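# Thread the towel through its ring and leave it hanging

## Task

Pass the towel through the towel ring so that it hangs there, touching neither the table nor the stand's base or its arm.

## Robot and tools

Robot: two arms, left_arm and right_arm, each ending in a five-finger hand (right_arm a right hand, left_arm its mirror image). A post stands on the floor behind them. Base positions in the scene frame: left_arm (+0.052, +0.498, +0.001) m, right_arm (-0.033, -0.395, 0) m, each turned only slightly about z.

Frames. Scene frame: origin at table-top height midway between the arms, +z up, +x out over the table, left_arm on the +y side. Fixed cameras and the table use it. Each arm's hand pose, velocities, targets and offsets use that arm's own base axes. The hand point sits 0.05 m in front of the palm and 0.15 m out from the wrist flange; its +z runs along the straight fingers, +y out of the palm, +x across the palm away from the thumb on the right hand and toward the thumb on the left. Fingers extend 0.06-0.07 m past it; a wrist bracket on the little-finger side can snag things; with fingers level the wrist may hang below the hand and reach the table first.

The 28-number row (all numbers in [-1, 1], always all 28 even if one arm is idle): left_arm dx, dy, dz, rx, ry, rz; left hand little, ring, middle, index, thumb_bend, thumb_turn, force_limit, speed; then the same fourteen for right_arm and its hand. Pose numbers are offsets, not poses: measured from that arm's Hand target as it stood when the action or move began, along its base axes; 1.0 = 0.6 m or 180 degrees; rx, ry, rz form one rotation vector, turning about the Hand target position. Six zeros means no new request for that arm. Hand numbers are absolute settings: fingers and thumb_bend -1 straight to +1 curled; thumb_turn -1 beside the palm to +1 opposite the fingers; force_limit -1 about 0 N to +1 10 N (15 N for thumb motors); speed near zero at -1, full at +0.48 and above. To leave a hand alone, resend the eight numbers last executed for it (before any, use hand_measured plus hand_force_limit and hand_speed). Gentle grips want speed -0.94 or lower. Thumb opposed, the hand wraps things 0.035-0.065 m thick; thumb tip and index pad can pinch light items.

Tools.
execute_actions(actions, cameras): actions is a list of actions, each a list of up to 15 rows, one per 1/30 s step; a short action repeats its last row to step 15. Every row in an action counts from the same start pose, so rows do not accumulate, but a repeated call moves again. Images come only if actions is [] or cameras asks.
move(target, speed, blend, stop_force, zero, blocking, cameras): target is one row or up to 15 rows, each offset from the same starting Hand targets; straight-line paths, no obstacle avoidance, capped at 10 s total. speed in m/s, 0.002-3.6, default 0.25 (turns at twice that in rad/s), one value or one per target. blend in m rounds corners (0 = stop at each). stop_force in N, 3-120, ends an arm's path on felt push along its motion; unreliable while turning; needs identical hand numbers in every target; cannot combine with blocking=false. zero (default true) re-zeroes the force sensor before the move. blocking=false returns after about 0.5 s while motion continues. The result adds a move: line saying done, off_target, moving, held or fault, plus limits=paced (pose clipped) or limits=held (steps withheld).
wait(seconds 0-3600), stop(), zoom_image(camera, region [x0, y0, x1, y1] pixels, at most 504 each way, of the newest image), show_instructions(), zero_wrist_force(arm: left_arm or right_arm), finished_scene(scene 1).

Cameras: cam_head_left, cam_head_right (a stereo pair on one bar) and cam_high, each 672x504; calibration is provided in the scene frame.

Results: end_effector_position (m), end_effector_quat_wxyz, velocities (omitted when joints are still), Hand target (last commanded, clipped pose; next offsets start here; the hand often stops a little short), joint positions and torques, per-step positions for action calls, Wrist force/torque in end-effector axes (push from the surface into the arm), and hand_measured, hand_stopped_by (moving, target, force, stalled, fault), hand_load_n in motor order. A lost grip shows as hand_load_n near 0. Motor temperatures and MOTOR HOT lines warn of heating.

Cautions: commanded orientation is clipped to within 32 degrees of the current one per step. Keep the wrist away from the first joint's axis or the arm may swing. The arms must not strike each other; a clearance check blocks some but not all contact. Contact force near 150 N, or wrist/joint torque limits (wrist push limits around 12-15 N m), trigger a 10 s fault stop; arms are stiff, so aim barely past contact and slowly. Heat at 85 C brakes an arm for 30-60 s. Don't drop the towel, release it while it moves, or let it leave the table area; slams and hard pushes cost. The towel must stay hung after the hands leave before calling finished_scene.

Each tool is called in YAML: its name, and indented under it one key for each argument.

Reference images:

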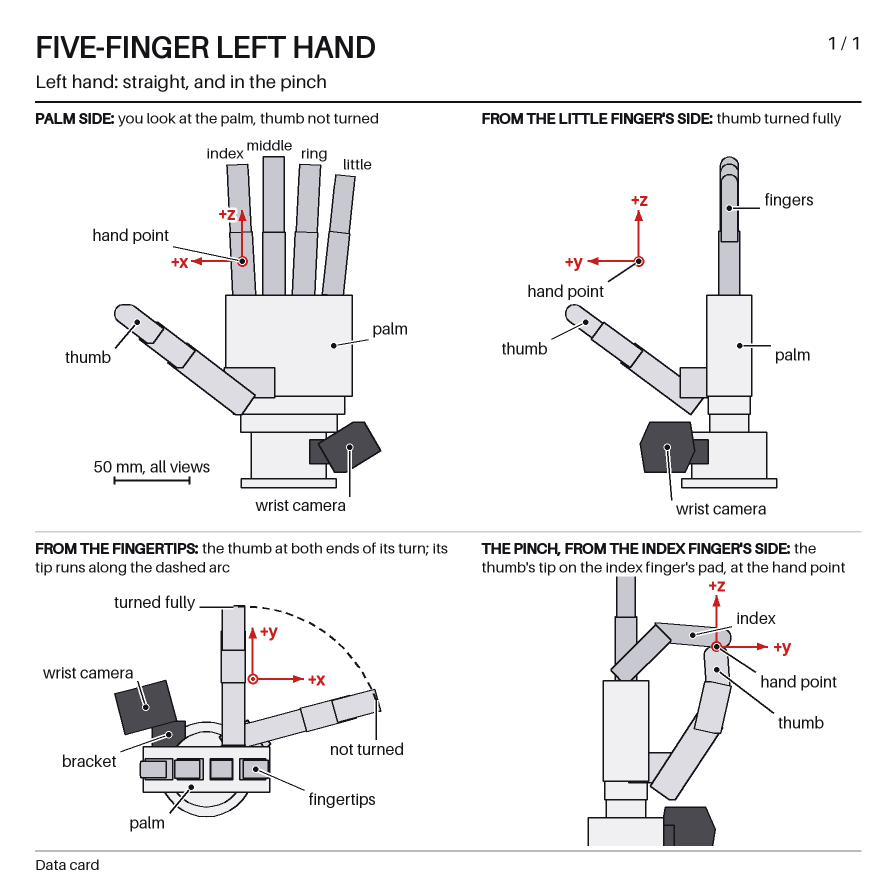

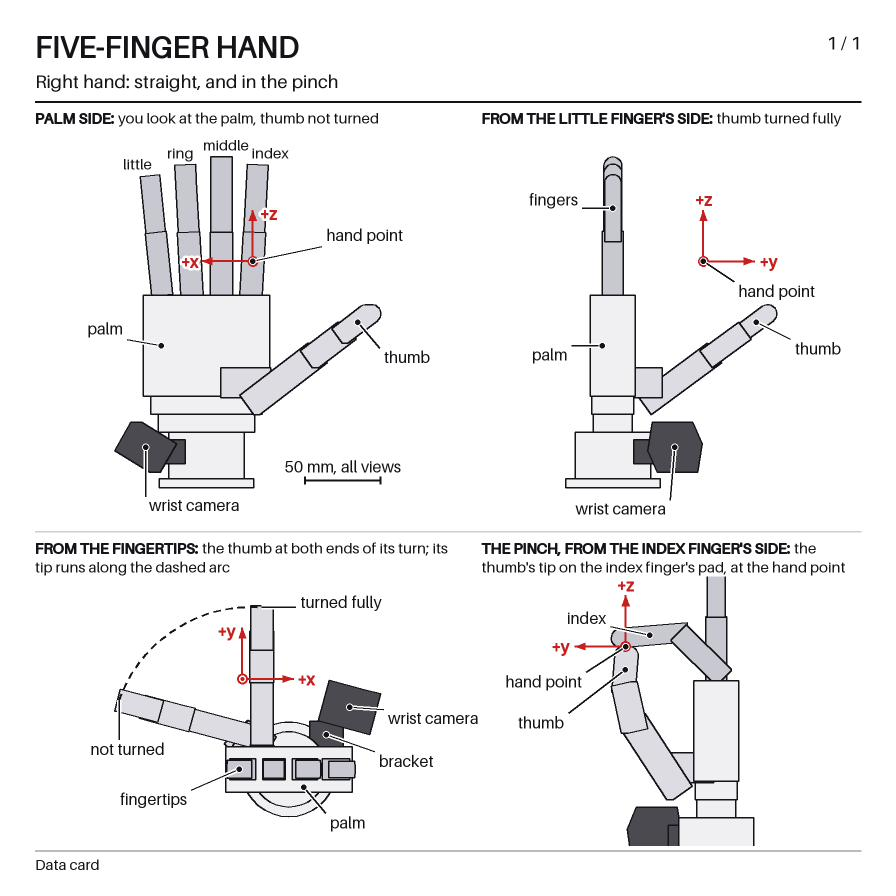

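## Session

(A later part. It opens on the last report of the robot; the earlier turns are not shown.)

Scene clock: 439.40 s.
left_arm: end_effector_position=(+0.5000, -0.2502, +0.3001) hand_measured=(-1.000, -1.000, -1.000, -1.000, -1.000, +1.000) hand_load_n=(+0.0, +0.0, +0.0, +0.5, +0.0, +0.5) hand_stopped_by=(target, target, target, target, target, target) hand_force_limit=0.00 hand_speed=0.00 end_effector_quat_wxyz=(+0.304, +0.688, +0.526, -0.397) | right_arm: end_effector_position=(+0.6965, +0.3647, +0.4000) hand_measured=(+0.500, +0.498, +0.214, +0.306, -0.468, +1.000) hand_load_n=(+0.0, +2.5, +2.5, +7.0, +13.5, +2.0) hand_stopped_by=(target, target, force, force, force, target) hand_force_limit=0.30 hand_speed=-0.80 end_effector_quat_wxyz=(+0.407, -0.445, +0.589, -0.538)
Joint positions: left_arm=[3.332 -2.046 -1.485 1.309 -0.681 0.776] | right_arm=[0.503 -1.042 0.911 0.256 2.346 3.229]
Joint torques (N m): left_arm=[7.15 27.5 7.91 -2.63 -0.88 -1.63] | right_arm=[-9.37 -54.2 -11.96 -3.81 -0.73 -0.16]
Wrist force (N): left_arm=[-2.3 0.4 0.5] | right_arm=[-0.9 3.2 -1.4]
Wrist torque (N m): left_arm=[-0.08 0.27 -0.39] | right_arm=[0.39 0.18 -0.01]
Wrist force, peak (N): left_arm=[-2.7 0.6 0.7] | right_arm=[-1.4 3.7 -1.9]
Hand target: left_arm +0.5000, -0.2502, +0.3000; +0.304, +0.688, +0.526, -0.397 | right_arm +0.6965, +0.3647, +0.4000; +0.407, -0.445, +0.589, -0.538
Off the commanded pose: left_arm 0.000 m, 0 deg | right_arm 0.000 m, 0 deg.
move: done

move:
  target: [0.376,-0.039,-0.0417,-0.1608,0.044,0,-1,-1,-1,-1,-1,1,0,0,0,0,0,0,0,0,0.5,0.5,0.3,0.5,-0.2,1,0.3,-0.8]
  speed: 0.2
  cameras: ["all"]

zoom_image:
  camera: "cam_head_left"
  region: [260, 180, 500, 400]

zoom_image:
  camera: "cam_high"
  region: [250, 130, 470, 350]

Scene clock: 445.53 s.
left_arm: end_effector_position=(+0.7255, -0.2736, +0.2750) hand_measured=(-1.000, -1.000, -1.000, -1.000, -1.000, +1.000) hand_load_n=(+0.0, +0.0, +0.0, +0.0, +0.0, +0.0) hand_stopped_by=(target, target, target, target, target, target) hand_force_limit=0.00 hand_speed=0.00 end_effector_quat_wxyz=(+0.429, +0.562, +0.430, -0.562) end_effector_velocity=(+0.001, +0.000, +0.000) end_effector_angular_velocity=(-0.002, +0.002, +0.001) | right_arm: end_effector_position=(+0.6965, +0.3647, +0.4000) hand_measured=(+0.500, +0.498, +0.214, +0.306, -0.468, +1.000) hand_load_n=(+0.0, +3.0, +2.0, +7.0, +13.5, +2.0) hand_stopped_by=(target, target, force, force, force, target) hand_force_limit=0.30 hand_speed=-0.80 end_effector_quat_wxyz=(+0.407, -0.445, +0.589, -0.538)
Joint positions: left_arm=[3.302 -2.616 -0.973 0.448 -0.426 1.569] | right_arm=[0.503 -1.042 0.911 0.256 2.346 3.229]
Joint velocities: left_arm=[0 -0.001 0 -0.005 0.001 0.003] | right_arm=[within noise]
Joint torques (N m): left_arm=[7.66 44.91 22.07 -1.9 1.56 1.39] | right_arm=[-10.05 -54.2 -11.82 -3.63 -0.92 -0.2]
Wrist force (N): left_arm=[-2.8 0.5 1.1] | right_arm=[-1.1 3.5 -1.6]
Wrist torque (N m): left_arm=[-0.19 0.28 -0.25] | right_arm=[0.43 0.20 -0.01]
Wrist force, peak (N): left_arm=[-3.1 -1.2 0.7] | right_arm=[-1.0 3.6 -1.9]
Hand target: left_arm +0.7256, -0.2736, +0.2750; +0.429, +0.562, +0.430, -0.562 | right_arm +0.6965, +0.3647, +0.4000; +0.407, -0.445, +0.589, -0.538
Off the commanded pose: left_arm 0.000 m, 0 deg | right_arm 0.000 m, 0 deg.
move: done

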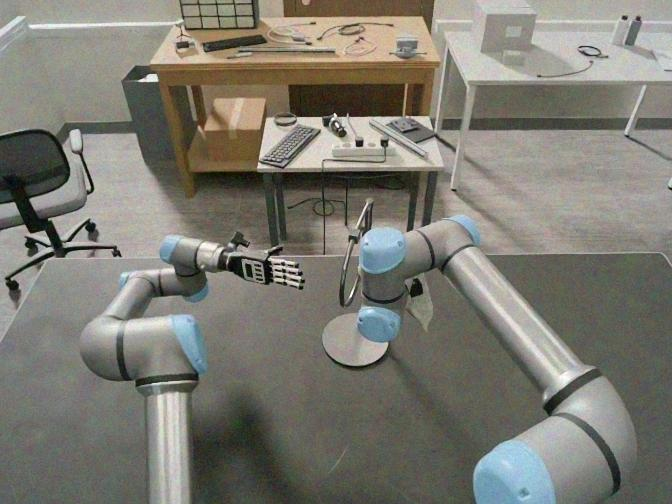

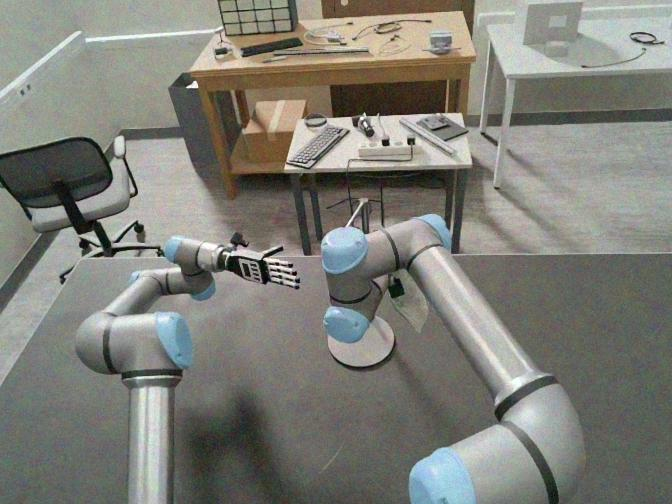

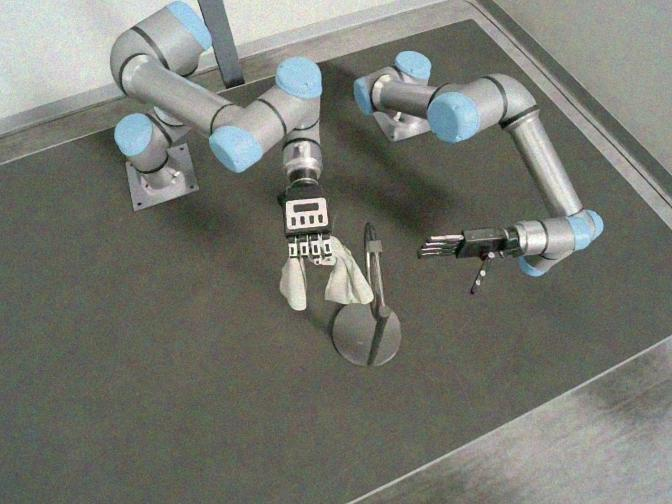

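Scaled by 2.100 from the camera's image (finer frame: 960x720).

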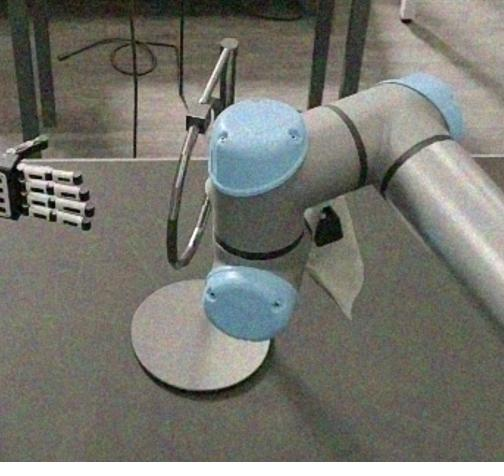

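Scaled by 2.291 from the camera's image (finer frame: 960x720).

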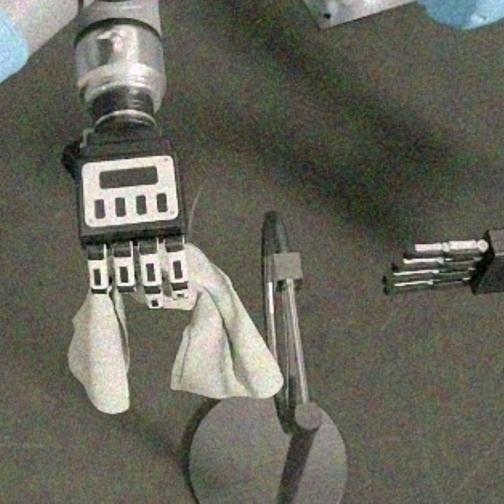

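move:
  target: [0,0,0,0,0,0,-1,-1,-1,-1,-1,1,0,0,-0.0139,0.0732,0,0,0,0,0.5,0.5,0.3,0.5,-0.2,1,0.3,-0.8]
  speed: 0.04
  stop_force: 10
  cameras: ["all"]

zoom_image:
  camera: "cam_high"
  region: [290, 190, 430, 330]

zoom_image:
  camera: "cam_head_left"
  region: [280, 180, 460, 360]

Scene clock: 467.77 s.
left_arm: end_effector_position=(+0.7256, -0.2736, +0.2750) hand_measured=(-1.000, -1.000, -1.000, -1.000, -1.000, +1.000) hand_load_n=(-0.5, +0.0, +0.0, +0.0, +0.0, +0.0) hand_stopped_by=(target, target, target, target, target, target) hand_force_limit=0.00 hand_speed=0.00 end_effector_quat_wxyz=(+0.429, +0.562, +0.430, -0.562) | right_arm: end_effector_position=(+0.6882, +0.4086, +0.4000) hand_measured=(+0.500, +0.498, +0.214, +0.306, -0.468, +1.000) hand_load_n=(+0.0, +3.0, +2.5, +7.0, +14.0, +2.5) hand_stopped_by=(target, target, force, force, force, target) hand_force_limit=0.30 hand_speed=-0.80 end_effector_quat_wxyz=(+0.407, -0.445, +0.589, -0.538)
Joint positions: left_arm=[3.302 -2.616 -0.973 0.448 -0.426 1.569] | right_arm=[0.572 -0.963 0.785 0.312 2.415 3.242]
Joint torques (N m): left_arm=[6.79 44.89 24.34 -1.92 1.04 1.73] | right_arm=[-8.5 -57.03 -10.92 -3.51 -1.19 -0.36]
Wrist force (N): left_arm=[-2.6 0.5 0.9] | right_arm=[-0.7 3.2 -1.6]
Wrist torque (N m): left_arm=[-0.17 0.24 -0.25] | right_arm=[0.35 0.15 0.00]
Wrist force, peak (N): left_arm=[-2.9 0.8 1.0] | right_arm=[-0.8 3.7 -1.8]
Hand target: left_arm +0.7256, -0.2736, +0.2750; +0.429, +0.562, +0.430, -0.562 | right_arm +0.6882, +0.4086, +0.4000; +0.407, -0.445, +0.589, -0.538
Off the commanded pose: left_arm 0.000 m, 0 deg | right_arm 0.000 m, 0 deg.
move: done

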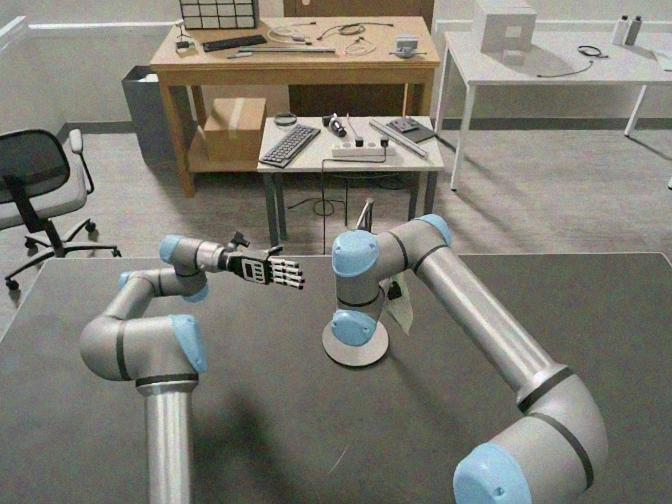

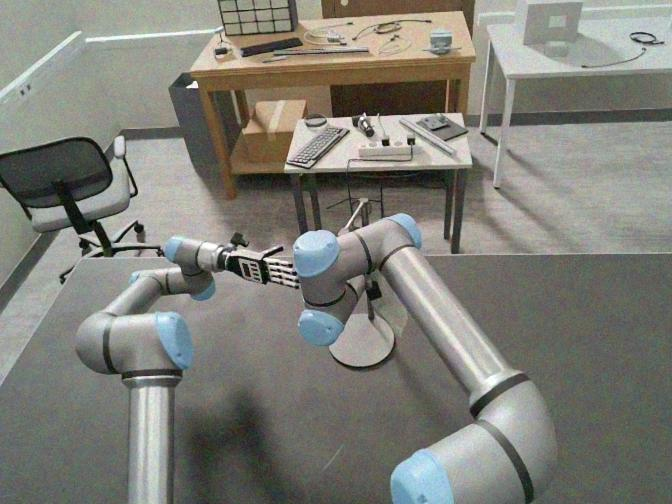

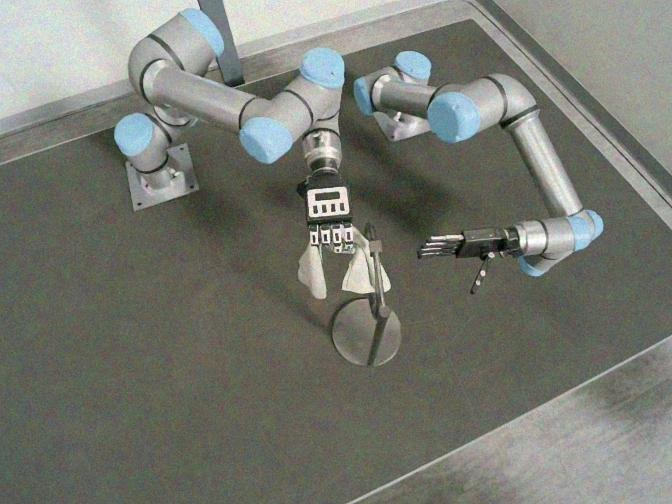

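Scaled by 3.600 from the camera's image (finer frame: 960x720).

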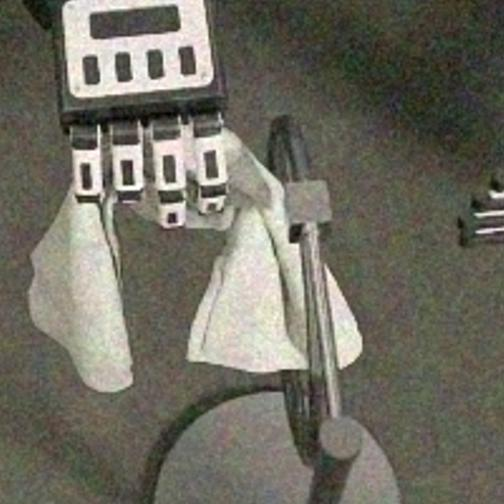

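Scaled by 2.800 from the camera's image (finer frame: 960x720).

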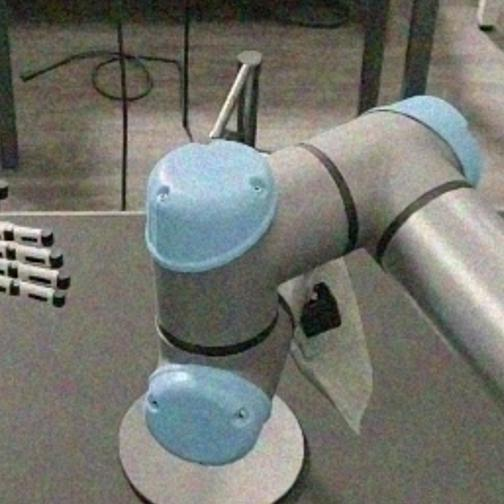

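move:
  target: [-0.0463,-0.2607,0,0,0,0,-1,-1,-1,-1,-1,1,0,0,0,0,0,0,0,0,0.5,0.5,0.3,0.5,-0.2,1,0.3,-0.8]
  speed: 0.05
  stop_force: 8
  cameras: ["all"]

zoom_image:
  camera: "cam_high"
  region: [290, 190, 430, 330]

zoom_image:
  camera: "cam_head_left"
  region: [280, 180, 460, 360]

Scene clock: 482.20 s.
left_arm: end_effector_position=(+0.6978, -0.4300, +0.2750) hand_measured=(-1.000, -1.000, -1.000, -1.000, -1.000, +1.000) hand_load_n=(+0.0, +0.0, +0.0, +0.0, +0.0, +0.0) hand_stopped_by=(target, target, target, target, target, target) hand_force_limit=0.00 hand_speed=0.00 end_effector_quat_wxyz=(+0.429, +0.562, +0.430, -0.562) | right_arm: end_effector_position=(+0.6882, +0.4086, +0.4000) hand_measured=(+0.500, +0.498, +0.214, +0.306, -0.468, +1.000) hand_load_n=(-0.5, +3.0, +2.0, +7.5, +13.5, +2.0) hand_stopped_by=(target, target, force, force, force, target) hand_force_limit=0.30 hand_speed=-0.80 end_effector_quat_wxyz=(+0.407, -0.445, +0.589, -0.538)
Joint positions: left_arm=[3.086 -2.598 -1.009 0.468 -0.21 1.568] | right_arm=[0.572 -0.963 0.785 0.312 2.415 3.242]
Joint torques (N m): left_arm=[7.26 56.09 11.41 0.01 -1.67 -2.15] | right_arm=[-8.87 -57.27 -11.05 -3.51 -0.62 -0.15]
Wrist force (N): left_arm=[-2.7 0.6 0.9] | right_arm=[-0.1 3.0 -2.0]
Wrist torque (N m): left_arm=[-0.19 0.25 -0.23] | right_arm=[0.35 0.11 0.00]
Wrist force, peak (N): left_arm=[-2.9 0.7 0.9] | right_arm=[-0.8 3.5 -1.9]
Hand target: left_arm +0.6978, -0.4300, +0.2750; +0.429, +0.562, +0.430, -0.562 | right_arm +0.6882, +0.4086, +0.4000; +0.407, -0.445, +0.589, -0.538
Off the commanded pose: left_arm 0.000 m, 0 deg | right_arm 0.000 m, 0 deg.
move: done

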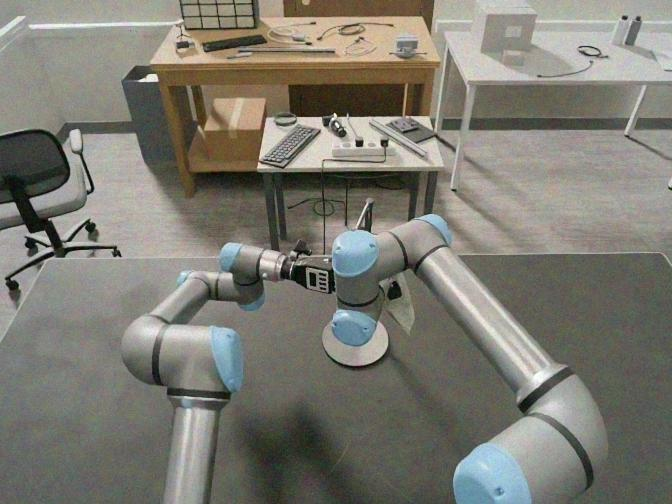

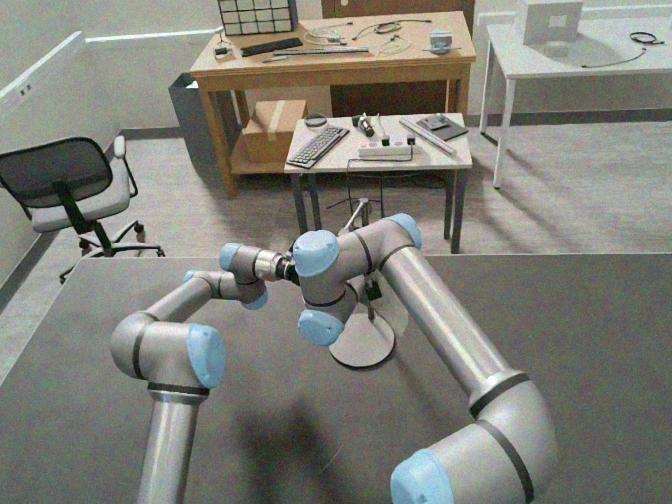

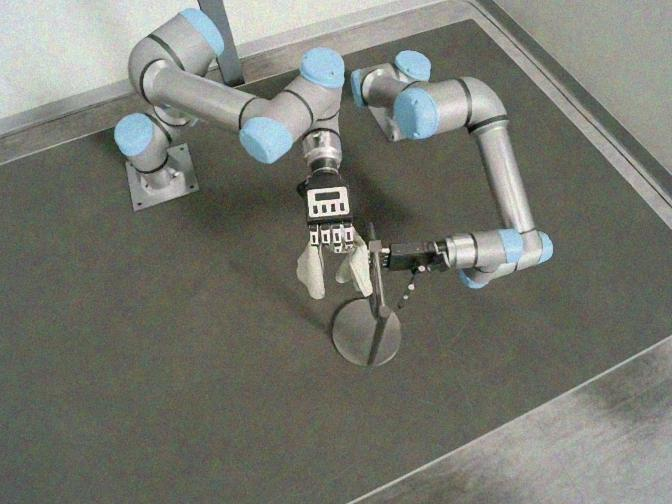

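Scaled by 3.600 from the camera's image (finer frame: 960x720).

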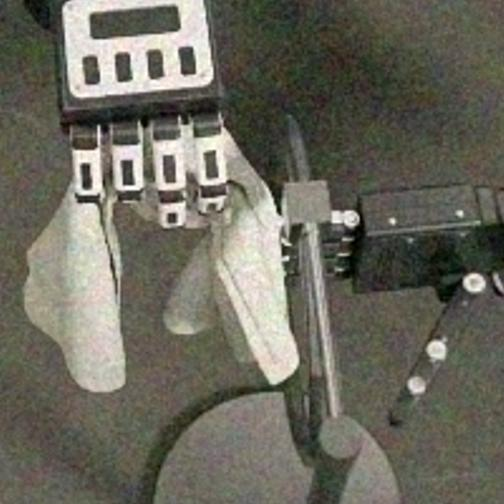

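Scaled by 2.800 from the camera's image (finer frame: 960x720).

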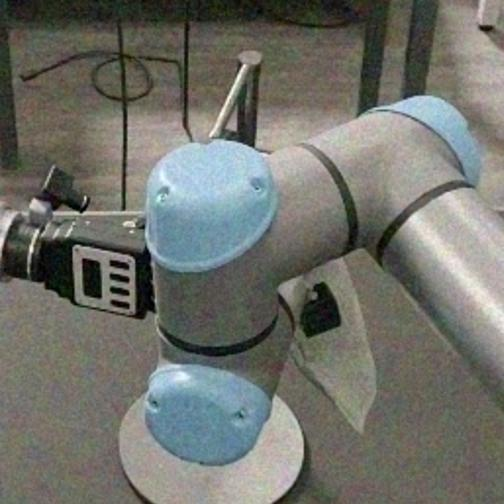

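move:
  target:
    - [0.0011,0.0745,0,0,0,0,-1,-1,-1,-1,-1,1,0,0,0,0,0,0,0,0,0.5,0.5,0.3,0.5,-0.2,1,0.3,-0.8]
  speed: 0.06
  cameras: ["cam_high"]

zoom_image:
  camera: "cam_high"
  region: [290, 190, 430, 330]

Scene clock: 496.50 s.
left_arm: end_effector_position=(+0.6984, -0.3852, +0.2750) hand_measured=(-1.000, -1.000, -1.000, -1.000, -1.000, +1.000) hand_load_n=(+0.0, +0.0, +0.0, +0.0, +0.0, +0.0) hand_stopped_by=(target, target, target, target, target, target) hand_force_limit=0.00 hand_speed=0.00 end_effector_quat_wxyz=(+0.429, +0.562, +0.430, -0.562) end_effector_velocity=(+0.001, -0.003, +0.000) end_effector_angular_velocity=(+0.000, +0.001, +0.004) | right_arm: end_effector_position=(+0.6882, +0.4086, +0.4000) hand_measured=(+0.500, +0.498, +0.214, +0.306, -0.468, +1.000) hand_load_n=(+0.0, +3.0, +2.0, +7.0, +14.0, +2.0) hand_stopped_by=(target, target, force, force, force, target) hand_force_limit=0.30 hand_speed=-0.80 end_effector_quat_wxyz=(+0.407, -0.445, +0.589, -0.538)
Joint positions: left_arm=[3.149 -2.576 -1.053 0.49 -0.273 1.568] | right_arm=[0.572 -0.963 0.785 0.312 2.415 3.242]
Joint velocities: left_arm=[-0.005 -0.001 0.002 -0.004 0.008 0.002] | right_arm=[within noise]
Joint torques (N m): left_arm=[-5.47 45.03 23.5 -0.66 1.7 1.64] | right_arm=[-5.46 -56.39 -12.54 -3.54 -0.25 -0.1]
Wrist force (N): left_arm=[-2.6 0.7 1.1] | right_arm=[-0.8 3.4 -1.8]
Wrist torque (N m): left_arm=[-0.15 0.28 -0.22] | right_arm=[0.40 0.17 -0.01]
Wrist force, peak (N): left_arm=[-2.8 1.0 1.6] | right_arm=[-0.8 3.4 -1.8]
Hand target: left_arm +0.6985, -0.3853, +0.2750; +0.429, +0.562, +0.430, -0.562 | right_arm +0.6882, +0.4086, +0.4000; +0.407, -0.445, +0.589, -0.538
Off the commanded pose: left_arm 0.000 m, 0 deg | right_arm 0.000 m, 0 deg.
move: done

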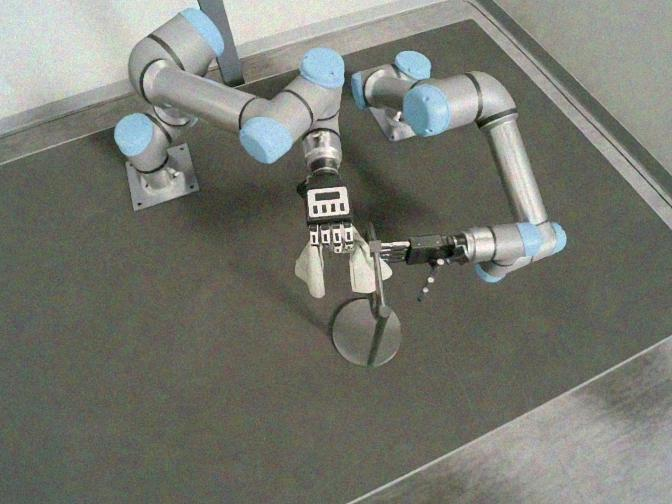

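Scaled by 3.600 from the camera's image (finer frame: 960x720).

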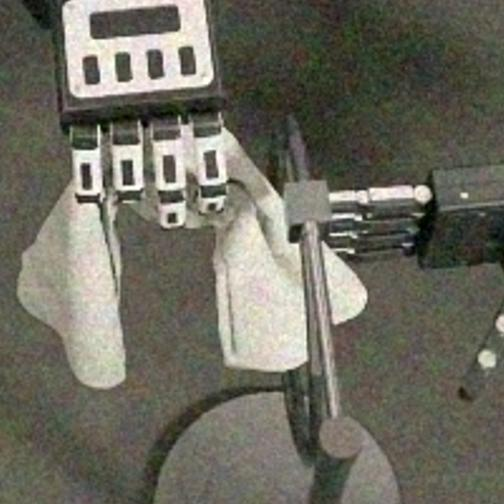

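move:
  target: [-0.0242,-0.0884,0,0,0,0,-1,-1,-1,-1,-1,1,0,0,0,0,0,0,0,0,0.5,0.5,0.3,0.5,-0.2,1,0.3,-0.8]
  speed: 0.05
  stop_force: 8
  cameras: ["cam_high"]

zoom_image:
  camera: "cam_high"
  region: [290, 190, 430, 330]

Scene clock: 504.33 s.
left_arm: end_effector_position=(+0.6840, -0.4383, +0.2750) hand_measured=(-1.000, -1.000, -1.000, -1.000, -1.000, +1.000) hand_load_n=(+0.0, +0.0, +0.0, +0.0, +0.0, +0.5) hand_stopped_by=(target, target, target, target, target, target) hand_force_limit=0.00 hand_speed=0.00 end_effector_quat_wxyz=(+0.429, +0.562, +0.430, -0.562) | right_arm: end_effector_position=(+0.6882, +0.4086, +0.4000) hand_measured=(+0.500, +0.498, +0.214, +0.306, -0.468, +1.000) hand_load_n=(+0.0, +2.5, +2.5, +7.0, +14.0, +2.0) hand_stopped_by=(target, target, force, force, force, target) hand_force_limit=0.30 hand_speed=-0.80 end_effector_quat_wxyz=(+0.407, -0.445, +0.589, -0.538)
Joint positions: left_arm=[3.073 -2.57 -1.066 0.497 -0.197 1.568] | right_arm=[0.572 -0.963 0.785 0.312 2.415 3.242]
Joint torques (N m): left_arm=[7.49 46.09 22.24 -0.73 -1.69 -2.02] | right_arm=[-3.22 -55.32 -12.4 -3.16 0 0.13]
Wrist force (N): left_arm=[-2.6 0.5 1.0] | right_arm=[-0.4 3.1 -1.6]
Wrist torque (N m): left_arm=[-0.18 0.26 -0.20] | right_arm=[0.35 0.11 0.01]
Wrist force, peak (N): left_arm=[-2.8 1.0 1.1] | right_arm=[-0.7 3.5 -1.6]
Hand target: left_arm +0.6840, -0.4383, +0.2750; +0.429, +0.562, +0.430, -0.562 | right_arm +0.6882, +0.4086, +0.4000; +0.407, -0.445, +0.589, -0.538
Off the commanded pose: left_arm 0.000 m, 0 deg | right_arm 0.000 m, 0 deg.
move: done

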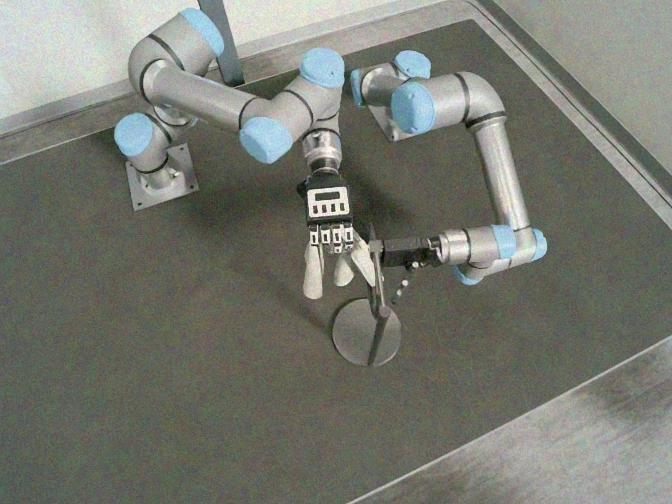

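Scaled by 3.600 from the camera's image (finer frame: 960x720).

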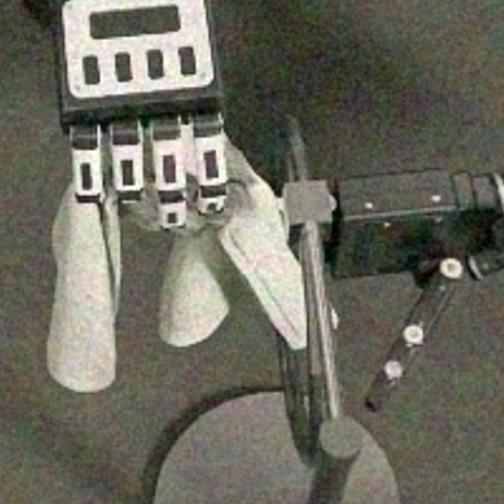

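move:
  target: [0,0,0,0,0,0,0.2,0.2,0.2,0.2,-0.3,1,0,-0.7,0,0,0,0,0,0,0.5,0.5,0.3,0.5,-0.2,1,0.3,-0.8]
  speed: 0.05
  cameras: ["all"]

zoom_image:
  camera: "cam_high"
  region: [290, 190, 430, 330]

zoom_image:
  camera: "cam_head_left"
  region: [280, 180, 460, 360]

Scene clock: 511.17 s.
left_arm: end_effector_position=(+0.6840, -0.4383, +0.2750) hand_measured=(+0.200, +0.200, +0.200, +0.200, -0.300, +1.000) hand_load_n=(+0.0, +0.0, +0.0, +0.0, +0.0, +0.0) hand_stopped_by=(target, target, target, target, target, target) hand_force_limit=0.00 hand_speed=-0.70 end_effector_quat_wxyz=(+0.429, +0.562, +0.430, -0.562) | right_arm: end_effector_position=(+0.6882, +0.4086, +0.4000) hand_measured=(+0.500, +0.498, +0.214, +0.306, -0.468, +1.000) hand_load_n=(+0.0, +3.0, +2.5, +7.0, +14.0, +2.5) hand_stopped_by=(target, target, force, force, force, target) hand_force_limit=0.30 hand_speed=-0.80 end_effector_quat_wxyz=(+0.407, -0.445, +0.589, -0.538)
Joint positions: left_arm=[3.073 -2.57 -1.066 0.497 -0.197 1.568] | right_arm=[0.572 -0.963 0.785 0.312 2.415 3.242]
Joint torques (N m): left_arm=[6.4 45.24 22.6 -0.56 -0.47 -0.56] | right_arm=[-1.78 -55.74 -11.73 -3.2 0.17 0.44]
Wrist force (N): left_arm=[-2.6 0.6 1.3] | right_arm=[-0.9 3.2 -1.4]
Wrist torque (N m): left_arm=[-0.18 0.26 -0.22] | right_arm=[0.36 0.17 0.00]
Wrist force, peak (N): left_arm=[-2.8 0.6 1.2] | right_arm=[-0.4 3.4 -1.7]
Hand target: left_arm +0.6840, -0.4383, +0.2750; +0.429, +0.562, +0.430, -0.562 | right_arm +0.6882, +0.4086, +0.4000; +0.407, -0.445, +0.589, -0.538
Off the commanded pose: left_arm 0.000 m, 0 deg | right_arm 0.000 m, 0 deg.
move: done

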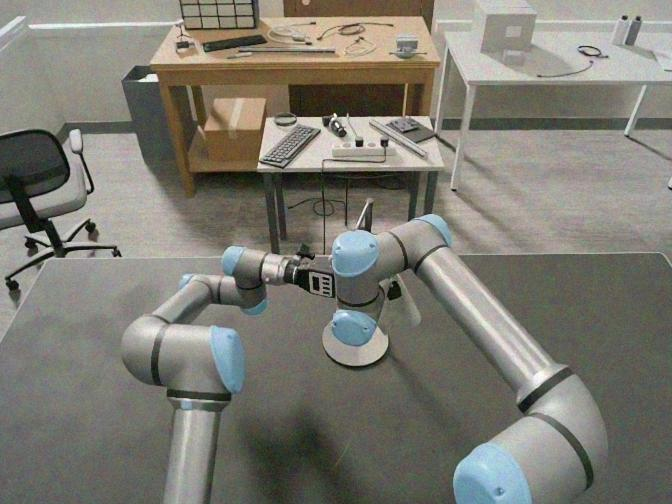

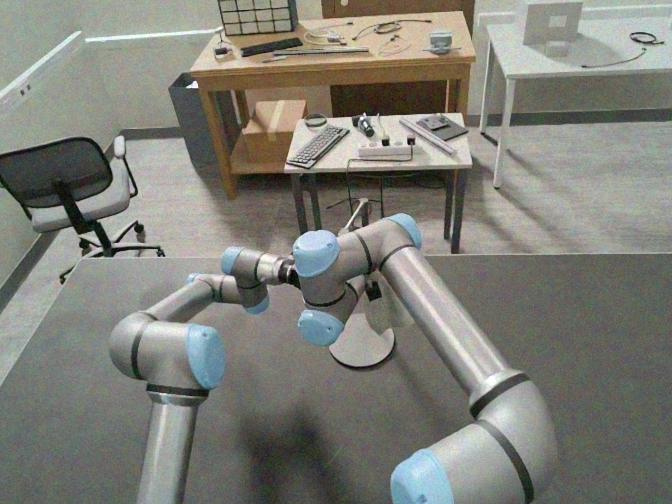

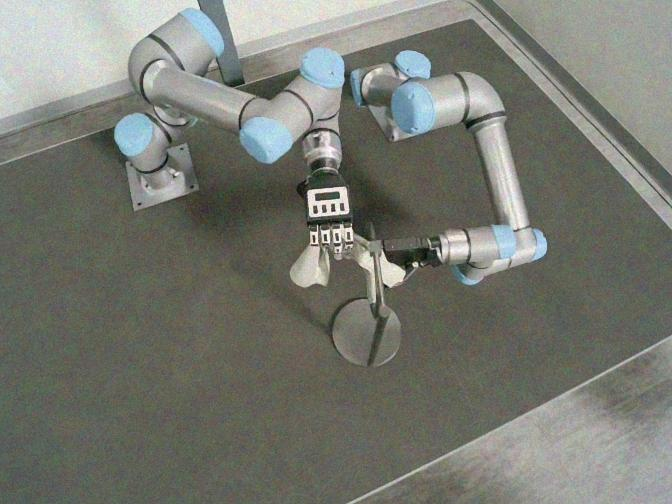

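Scaled by 3.600 from the camera's image (finer frame: 960x720).

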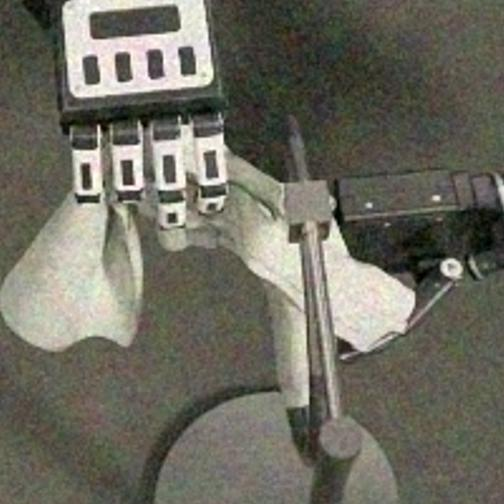

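Scaled by 2.800 from the camera's image (finer frame: 960x720).

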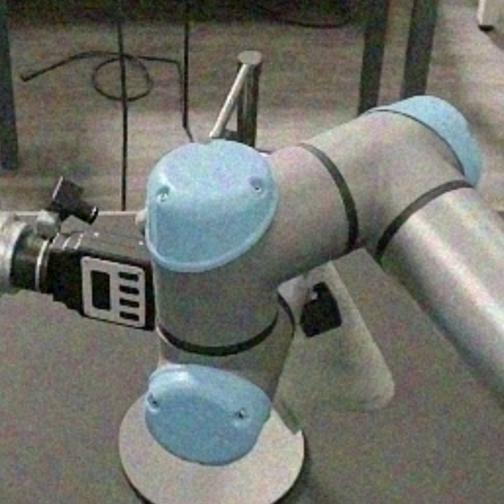

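move:
  target: [0,0,0,0,0,0,0.6,0.6,0.6,0.6,0.2,1,0.2,-0.8,0,0,0,0,0,0,0.5,0.5,0.3,0.5,-0.2,1,0.3,-0.8]
  speed: 0.05
  cameras: ["cam_high"]

zoom_image:
  camera: "cam_high"
  region: [290, 190, 430, 330]

Scene clock: 515.67 s.
left_arm: end_effector_position=(+0.6840, -0.4383, +0.2750) hand_measured=(+0.600, +0.600, +0.324, +0.380, -0.184, +1.000) hand_load_n=(+0.0, +0.0, +6.5, +7.0, +9.5, +1.5) hand_stopped_by=(target, target, force, force, force, target) hand_force_limit=0.20 hand_speed=-0.80 end_effector_quat_wxyz=(+0.429, +0.562, +0.430, -0.562) | right_arm: end_effector_position=(+0.6882, +0.4086, +0.4000) hand_measured=(+0.500, +0.498, +0.214, +0.306, -0.468, +1.000) hand_load_n=(+0.0, +2.5, +2.5, +7.0, +13.5, +2.0) hand_stopped_by=(target, target, force, force, force, target) hand_force_limit=0.30 hand_speed=-0.80 end_effector_quat_wxyz=(+0.407, -0.445, +0.589, -0.538)
Joint positions: left_arm=[3.073 -2.57 -1.066 0.497 -0.197 1.568] | right_arm=[0.572 -0.963 0.785 0.312 2.415 3.242]
Joint torques (N m): left_arm=[6.3 43.72 21.96 -0.38 1.41 -0.23] | right_arm=[-0.73 -54.94 -12.77 -3.32 0.73 0.24]
Wrist force (N): left_arm=[-2.5 0.7 1.3] | right_arm=[-0.9 2.9 -1.5]
Wrist torque (N m): left_arm=[-0.17 0.25 -0.22] | right_arm=[0.32 0.16 -0.01]
Wrist force, peak (N): left_arm=[-3.0 0.2 1.4] | right_arm=[-0.8 3.3 -1.6]
Hand target: left_arm +0.6840, -0.4383, +0.2750; +0.429, +0.562, +0.430, -0.562 | right_arm +0.6882, +0.4086, +0.4000; +0.407, -0.445, +0.589, -0.538
Off the commanded pose: left_arm 0.000 m, 0 deg | right_arm 0.000 m, 0 deg.
move: done

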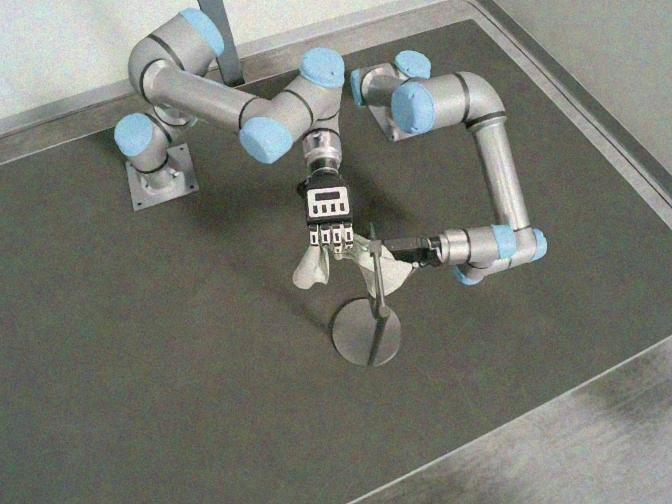

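Scaled by 3.600 from the camera's image (finer frame: 960x720).

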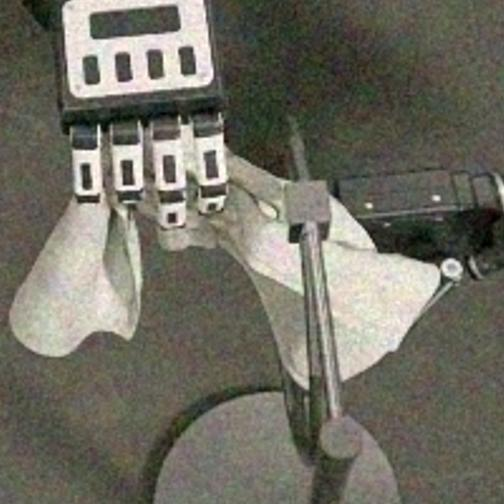

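move:
  target: [0.0182,0.0642,0,0,0,0,0.6,0.6,0.6,0.6,0.2,1,0.2,-0.8,-0.0045,-0.016,-0.1333,0,0,0,0.5,0.5,0.3,0.5,-0.2,1,0.3,-0.8]
  speed: 0.04
  stop_force: 10
  cameras: ["all"]

zoom_image:
  camera: "cam_high"
  region: [290, 190, 430, 330]

zoom_image:
  camera: "cam_head_left"
  region: [260, 180, 460, 380]

Scene clock: 528.10 s.
left_arm: end_effector_position=(+0.6949, -0.3998, +0.2750) hand_measured=(+0.600, +0.600, +0.324, +0.380, -0.184, +1.000) hand_load_n=(+0.0, +0.0, +7.0, +6.5, +9.5, +1.5) hand_stopped_by=(target, target, force, force, force, target) hand_force_limit=0.20 hand_speed=-0.80 end_effector_quat_wxyz=(+0.429, +0.562, +0.430, -0.562) | right_arm: end_effector_position=(+0.6855, +0.3990, +0.3200) hand_measured=(+0.500, +0.498, +0.214, +0.306, -0.468, +1.000) hand_load_n=(+0.0, +2.5, +2.0, +7.0, +14.0, +2.0) hand_stopped_by=(target, target, force, force, force, target) hand_force_limit=0.30 hand_speed=-0.80 end_effector_quat_wxyz=(+0.407, -0.445, +0.589, -0.538)
Joint positions: left_arm=[3.128 -2.574 -1.057 0.492 -0.252 1.568] | right_arm=[0.561 -1.005 1.056 0.08 2.404 3.24]
Joint torques (N m): left_arm=[-7.11 53.88 12.74 -0.11 1.59 1.15] | right_arm=[4.55 -43.03 -34.33 1.87 0.63 0.2]
Wrist force (N): left_arm=[-2.6 0.8 1.0] | right_arm=[-0.6 3.6 -1.4]
Wrist torque (N m): left_arm=[-0.13 0.27 -0.24] | right_arm=[0.40 0.11 0.13]
Wrist force, peak (N): left_arm=[-3.1 0.6 0.8] | right_arm=[-1.0 3.7 -1.5]
Hand target: left_arm +0.6949, -0.3998, +0.2750; +0.429, +0.562, +0.430, -0.562 | right_arm +0.6855, +0.3990, +0.3200; +0.407, -0.445, +0.589, -0.538
Off the commanded pose: left_arm 0.000 m, 0 deg | right_arm 0.000 m, 0 deg.
move: done

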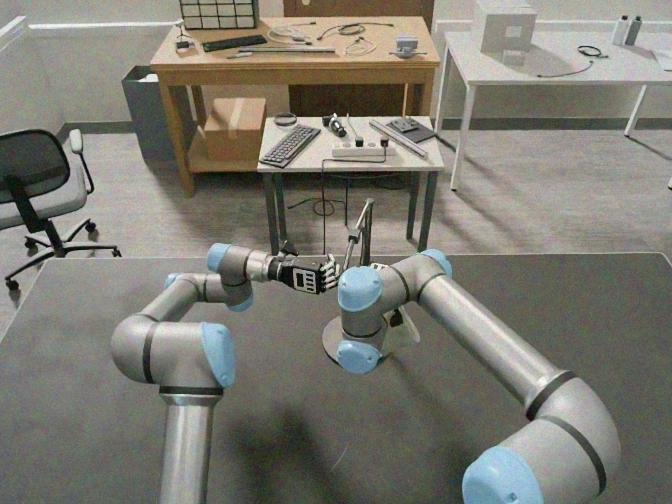

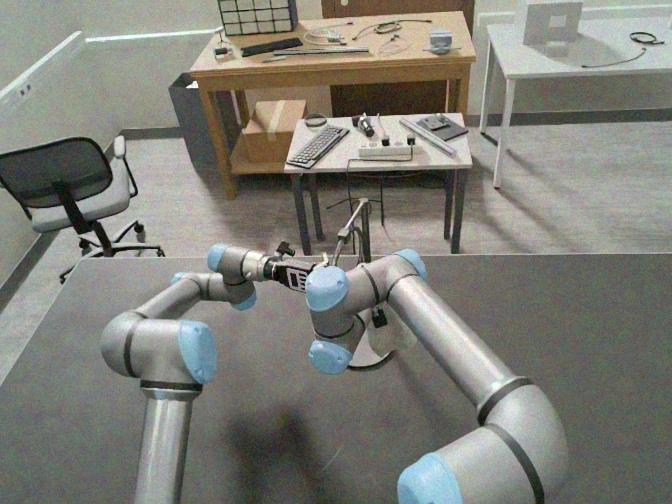

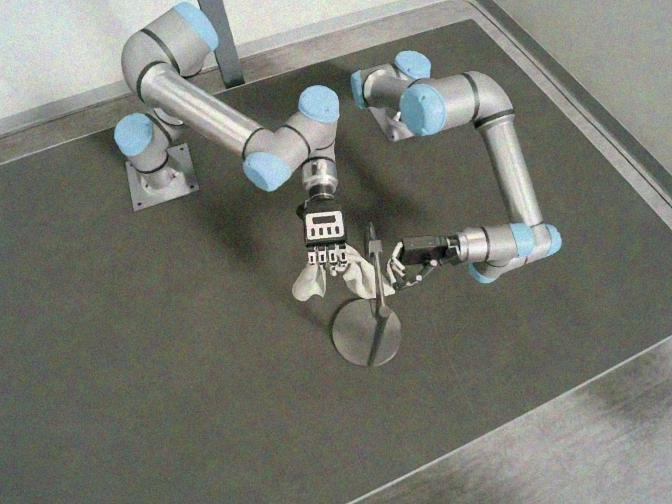

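Scaled by 3.600 from the camera's image (finer frame: 960x720).

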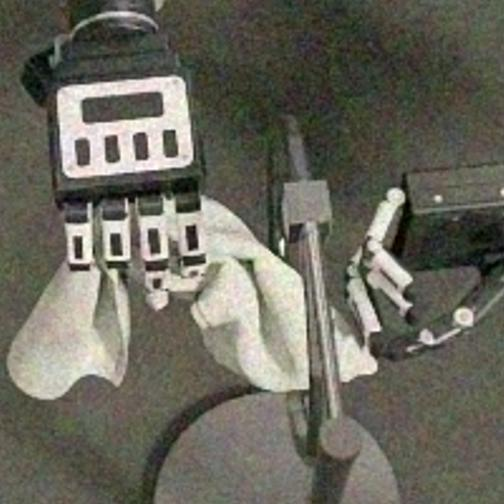

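Scaled by 2.520 from the camera's image (finer frame: 960x720).

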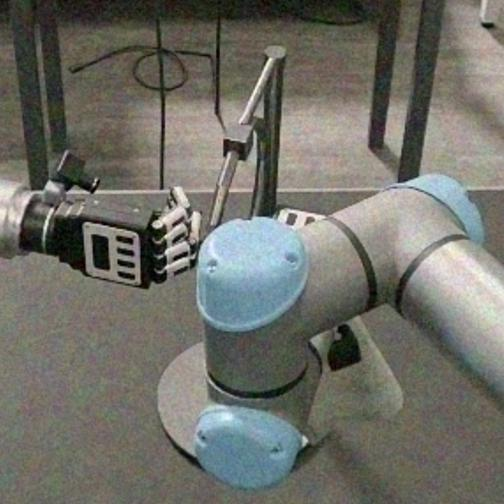

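zoom_image:
  camera: "cam_high"
  region: [330, 210, 440, 310]

Scaled by 4.582 from the camera's image (finer frame: 960x720).

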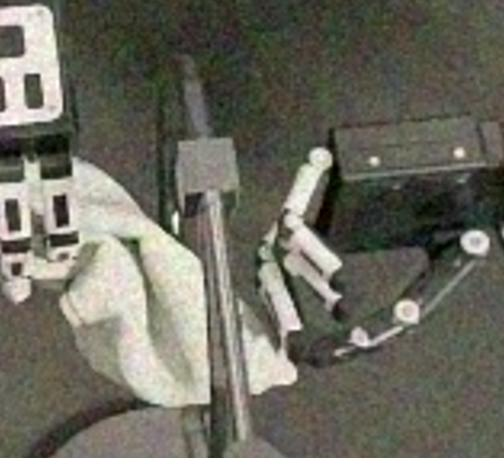

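move:
  target:
    - [0,0,0,0,0,0,-1,-1,-1,-1,-1,1,0,-0.3,0,0,0,0,0,0,0.5,0.5,0.3,0.5,-0.2,1,0.3,-0.8]
    - [0.0176,0.0643,0.05,0,0,0,-1,-1,-1,-1,-1,1,0,-0.3,0,0,0,0,0,0,0.5,0.5,0.3,0.5,-0.2,1,0.3,-0.8]
    - [0.0176,0.0643,0.05,0,0,0,-1,-1,-1,-1,-1,1,0,-0.3,0.0045,0.016,0.1333,0,0,0,0.5,0.5,0.3,0.5,-0.2,1,0.3,-0.8]
  speed: 0.06
  cameras: ["all"]

zoom_image:
  camera: "cam_high"
  region: [290, 190, 430, 330]

zoom_image:
  camera: "cam_head_left"
  region: [260, 180, 460, 380]

Scene clock: 562.13 s.
left_arm: end_effector_position=(+0.7055, -0.3612, +0.3050) hand_measured=(-1.000, -1.000, -1.000, -1.000, -1.000, +1.000) hand_load_n=(+0.5, +0.0, +0.0, +0.0, +0.0, +0.0) hand_stopped_by=(target, target, target, target, target, target) hand_force_limit=0.00 hand_speed=-0.30 end_effector_quat_wxyz=(+0.429, +0.562, +0.430, -0.562) | right_arm: end_effector_position=(+0.6882, +0.4087, +0.3998) hand_measured=(+0.500, +0.498, +0.214, +0.306, -0.468, +1.000) hand_load_n=(+0.0, +2.5, +2.0, +7.0, +14.0, +2.0) hand_stopped_by=(target, target, force, force, force, target) hand_force_limit=0.30 hand_speed=-0.80 end_effector_quat_wxyz=(+0.407, -0.445, +0.589, -0.538)
Joint positions: left_arm=[3.183 -2.547 -1.026 0.434 -0.307 1.569] | right_arm=[0.572 -0.963 0.785 0.312 2.415 3.242]
Joint torques (N m): left_arm=[-6.02 43.55 8.69 1.14 1.62 -0.37] | right_arm=[1.64 -57.66 -14.58 -3.43 1.44 0.56]
Wrist force (N): left_arm=[-2.9 0.7 1.0] | right_arm=[-0.7 3.1 -1.5]
Wrist torque (N m): left_arm=[-0.13 0.31 -0.28] | right_arm=[0.34 0.14 0.00]
Wrist force, peak (N): left_arm=[-3.1 0.8 1.0] | right_arm=[-0.5 4.1 -1.1]
Hand target: left_arm +0.7055, -0.3612, +0.3050; +0.429, +0.562, +0.430, -0.562 | right_arm +0.6882, +0.4086, +0.4000; +0.407, -0.445, +0.589, -0.538
Off the commanded pose: left_arm 0.000 m, 0 deg | right_arm 0.000 m, 0 deg.
move: done

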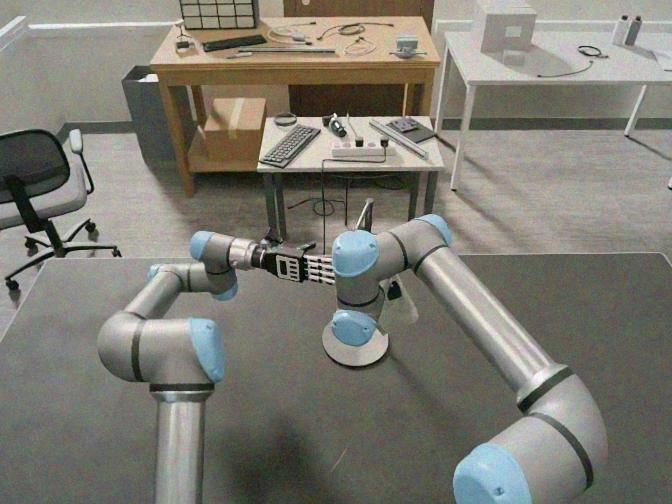

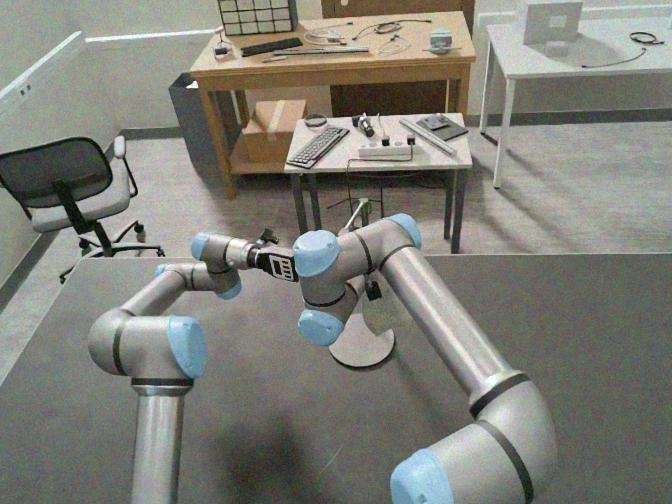

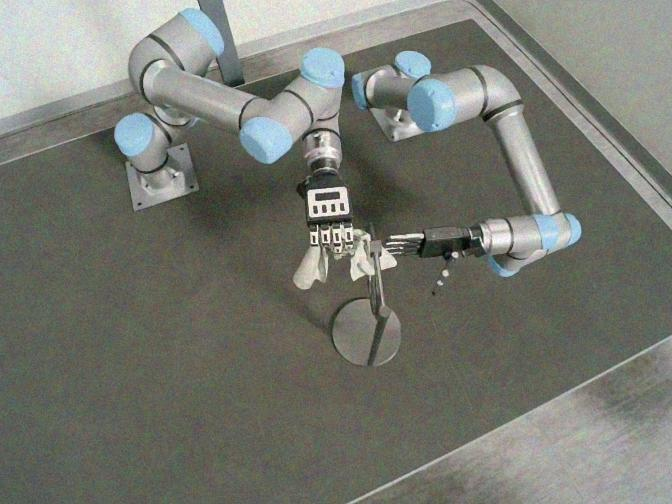

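Scaled by 3.600 from the camera's image (finer frame: 960x720).

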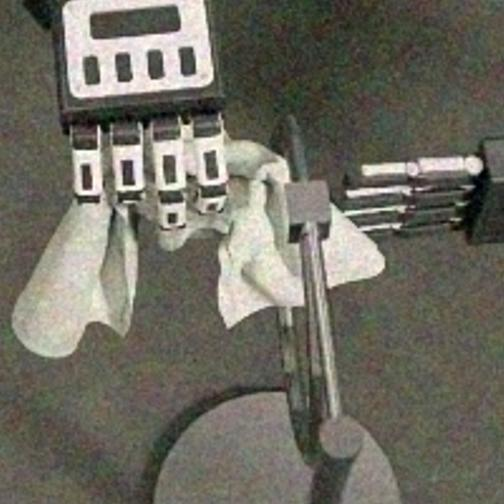

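Scaled by 2.520 from the camera's image (finer frame: 960x720).

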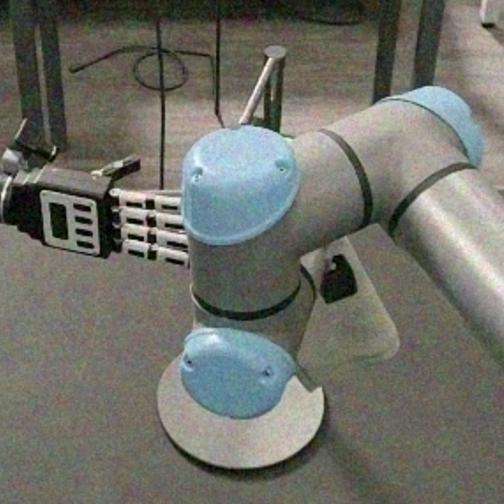

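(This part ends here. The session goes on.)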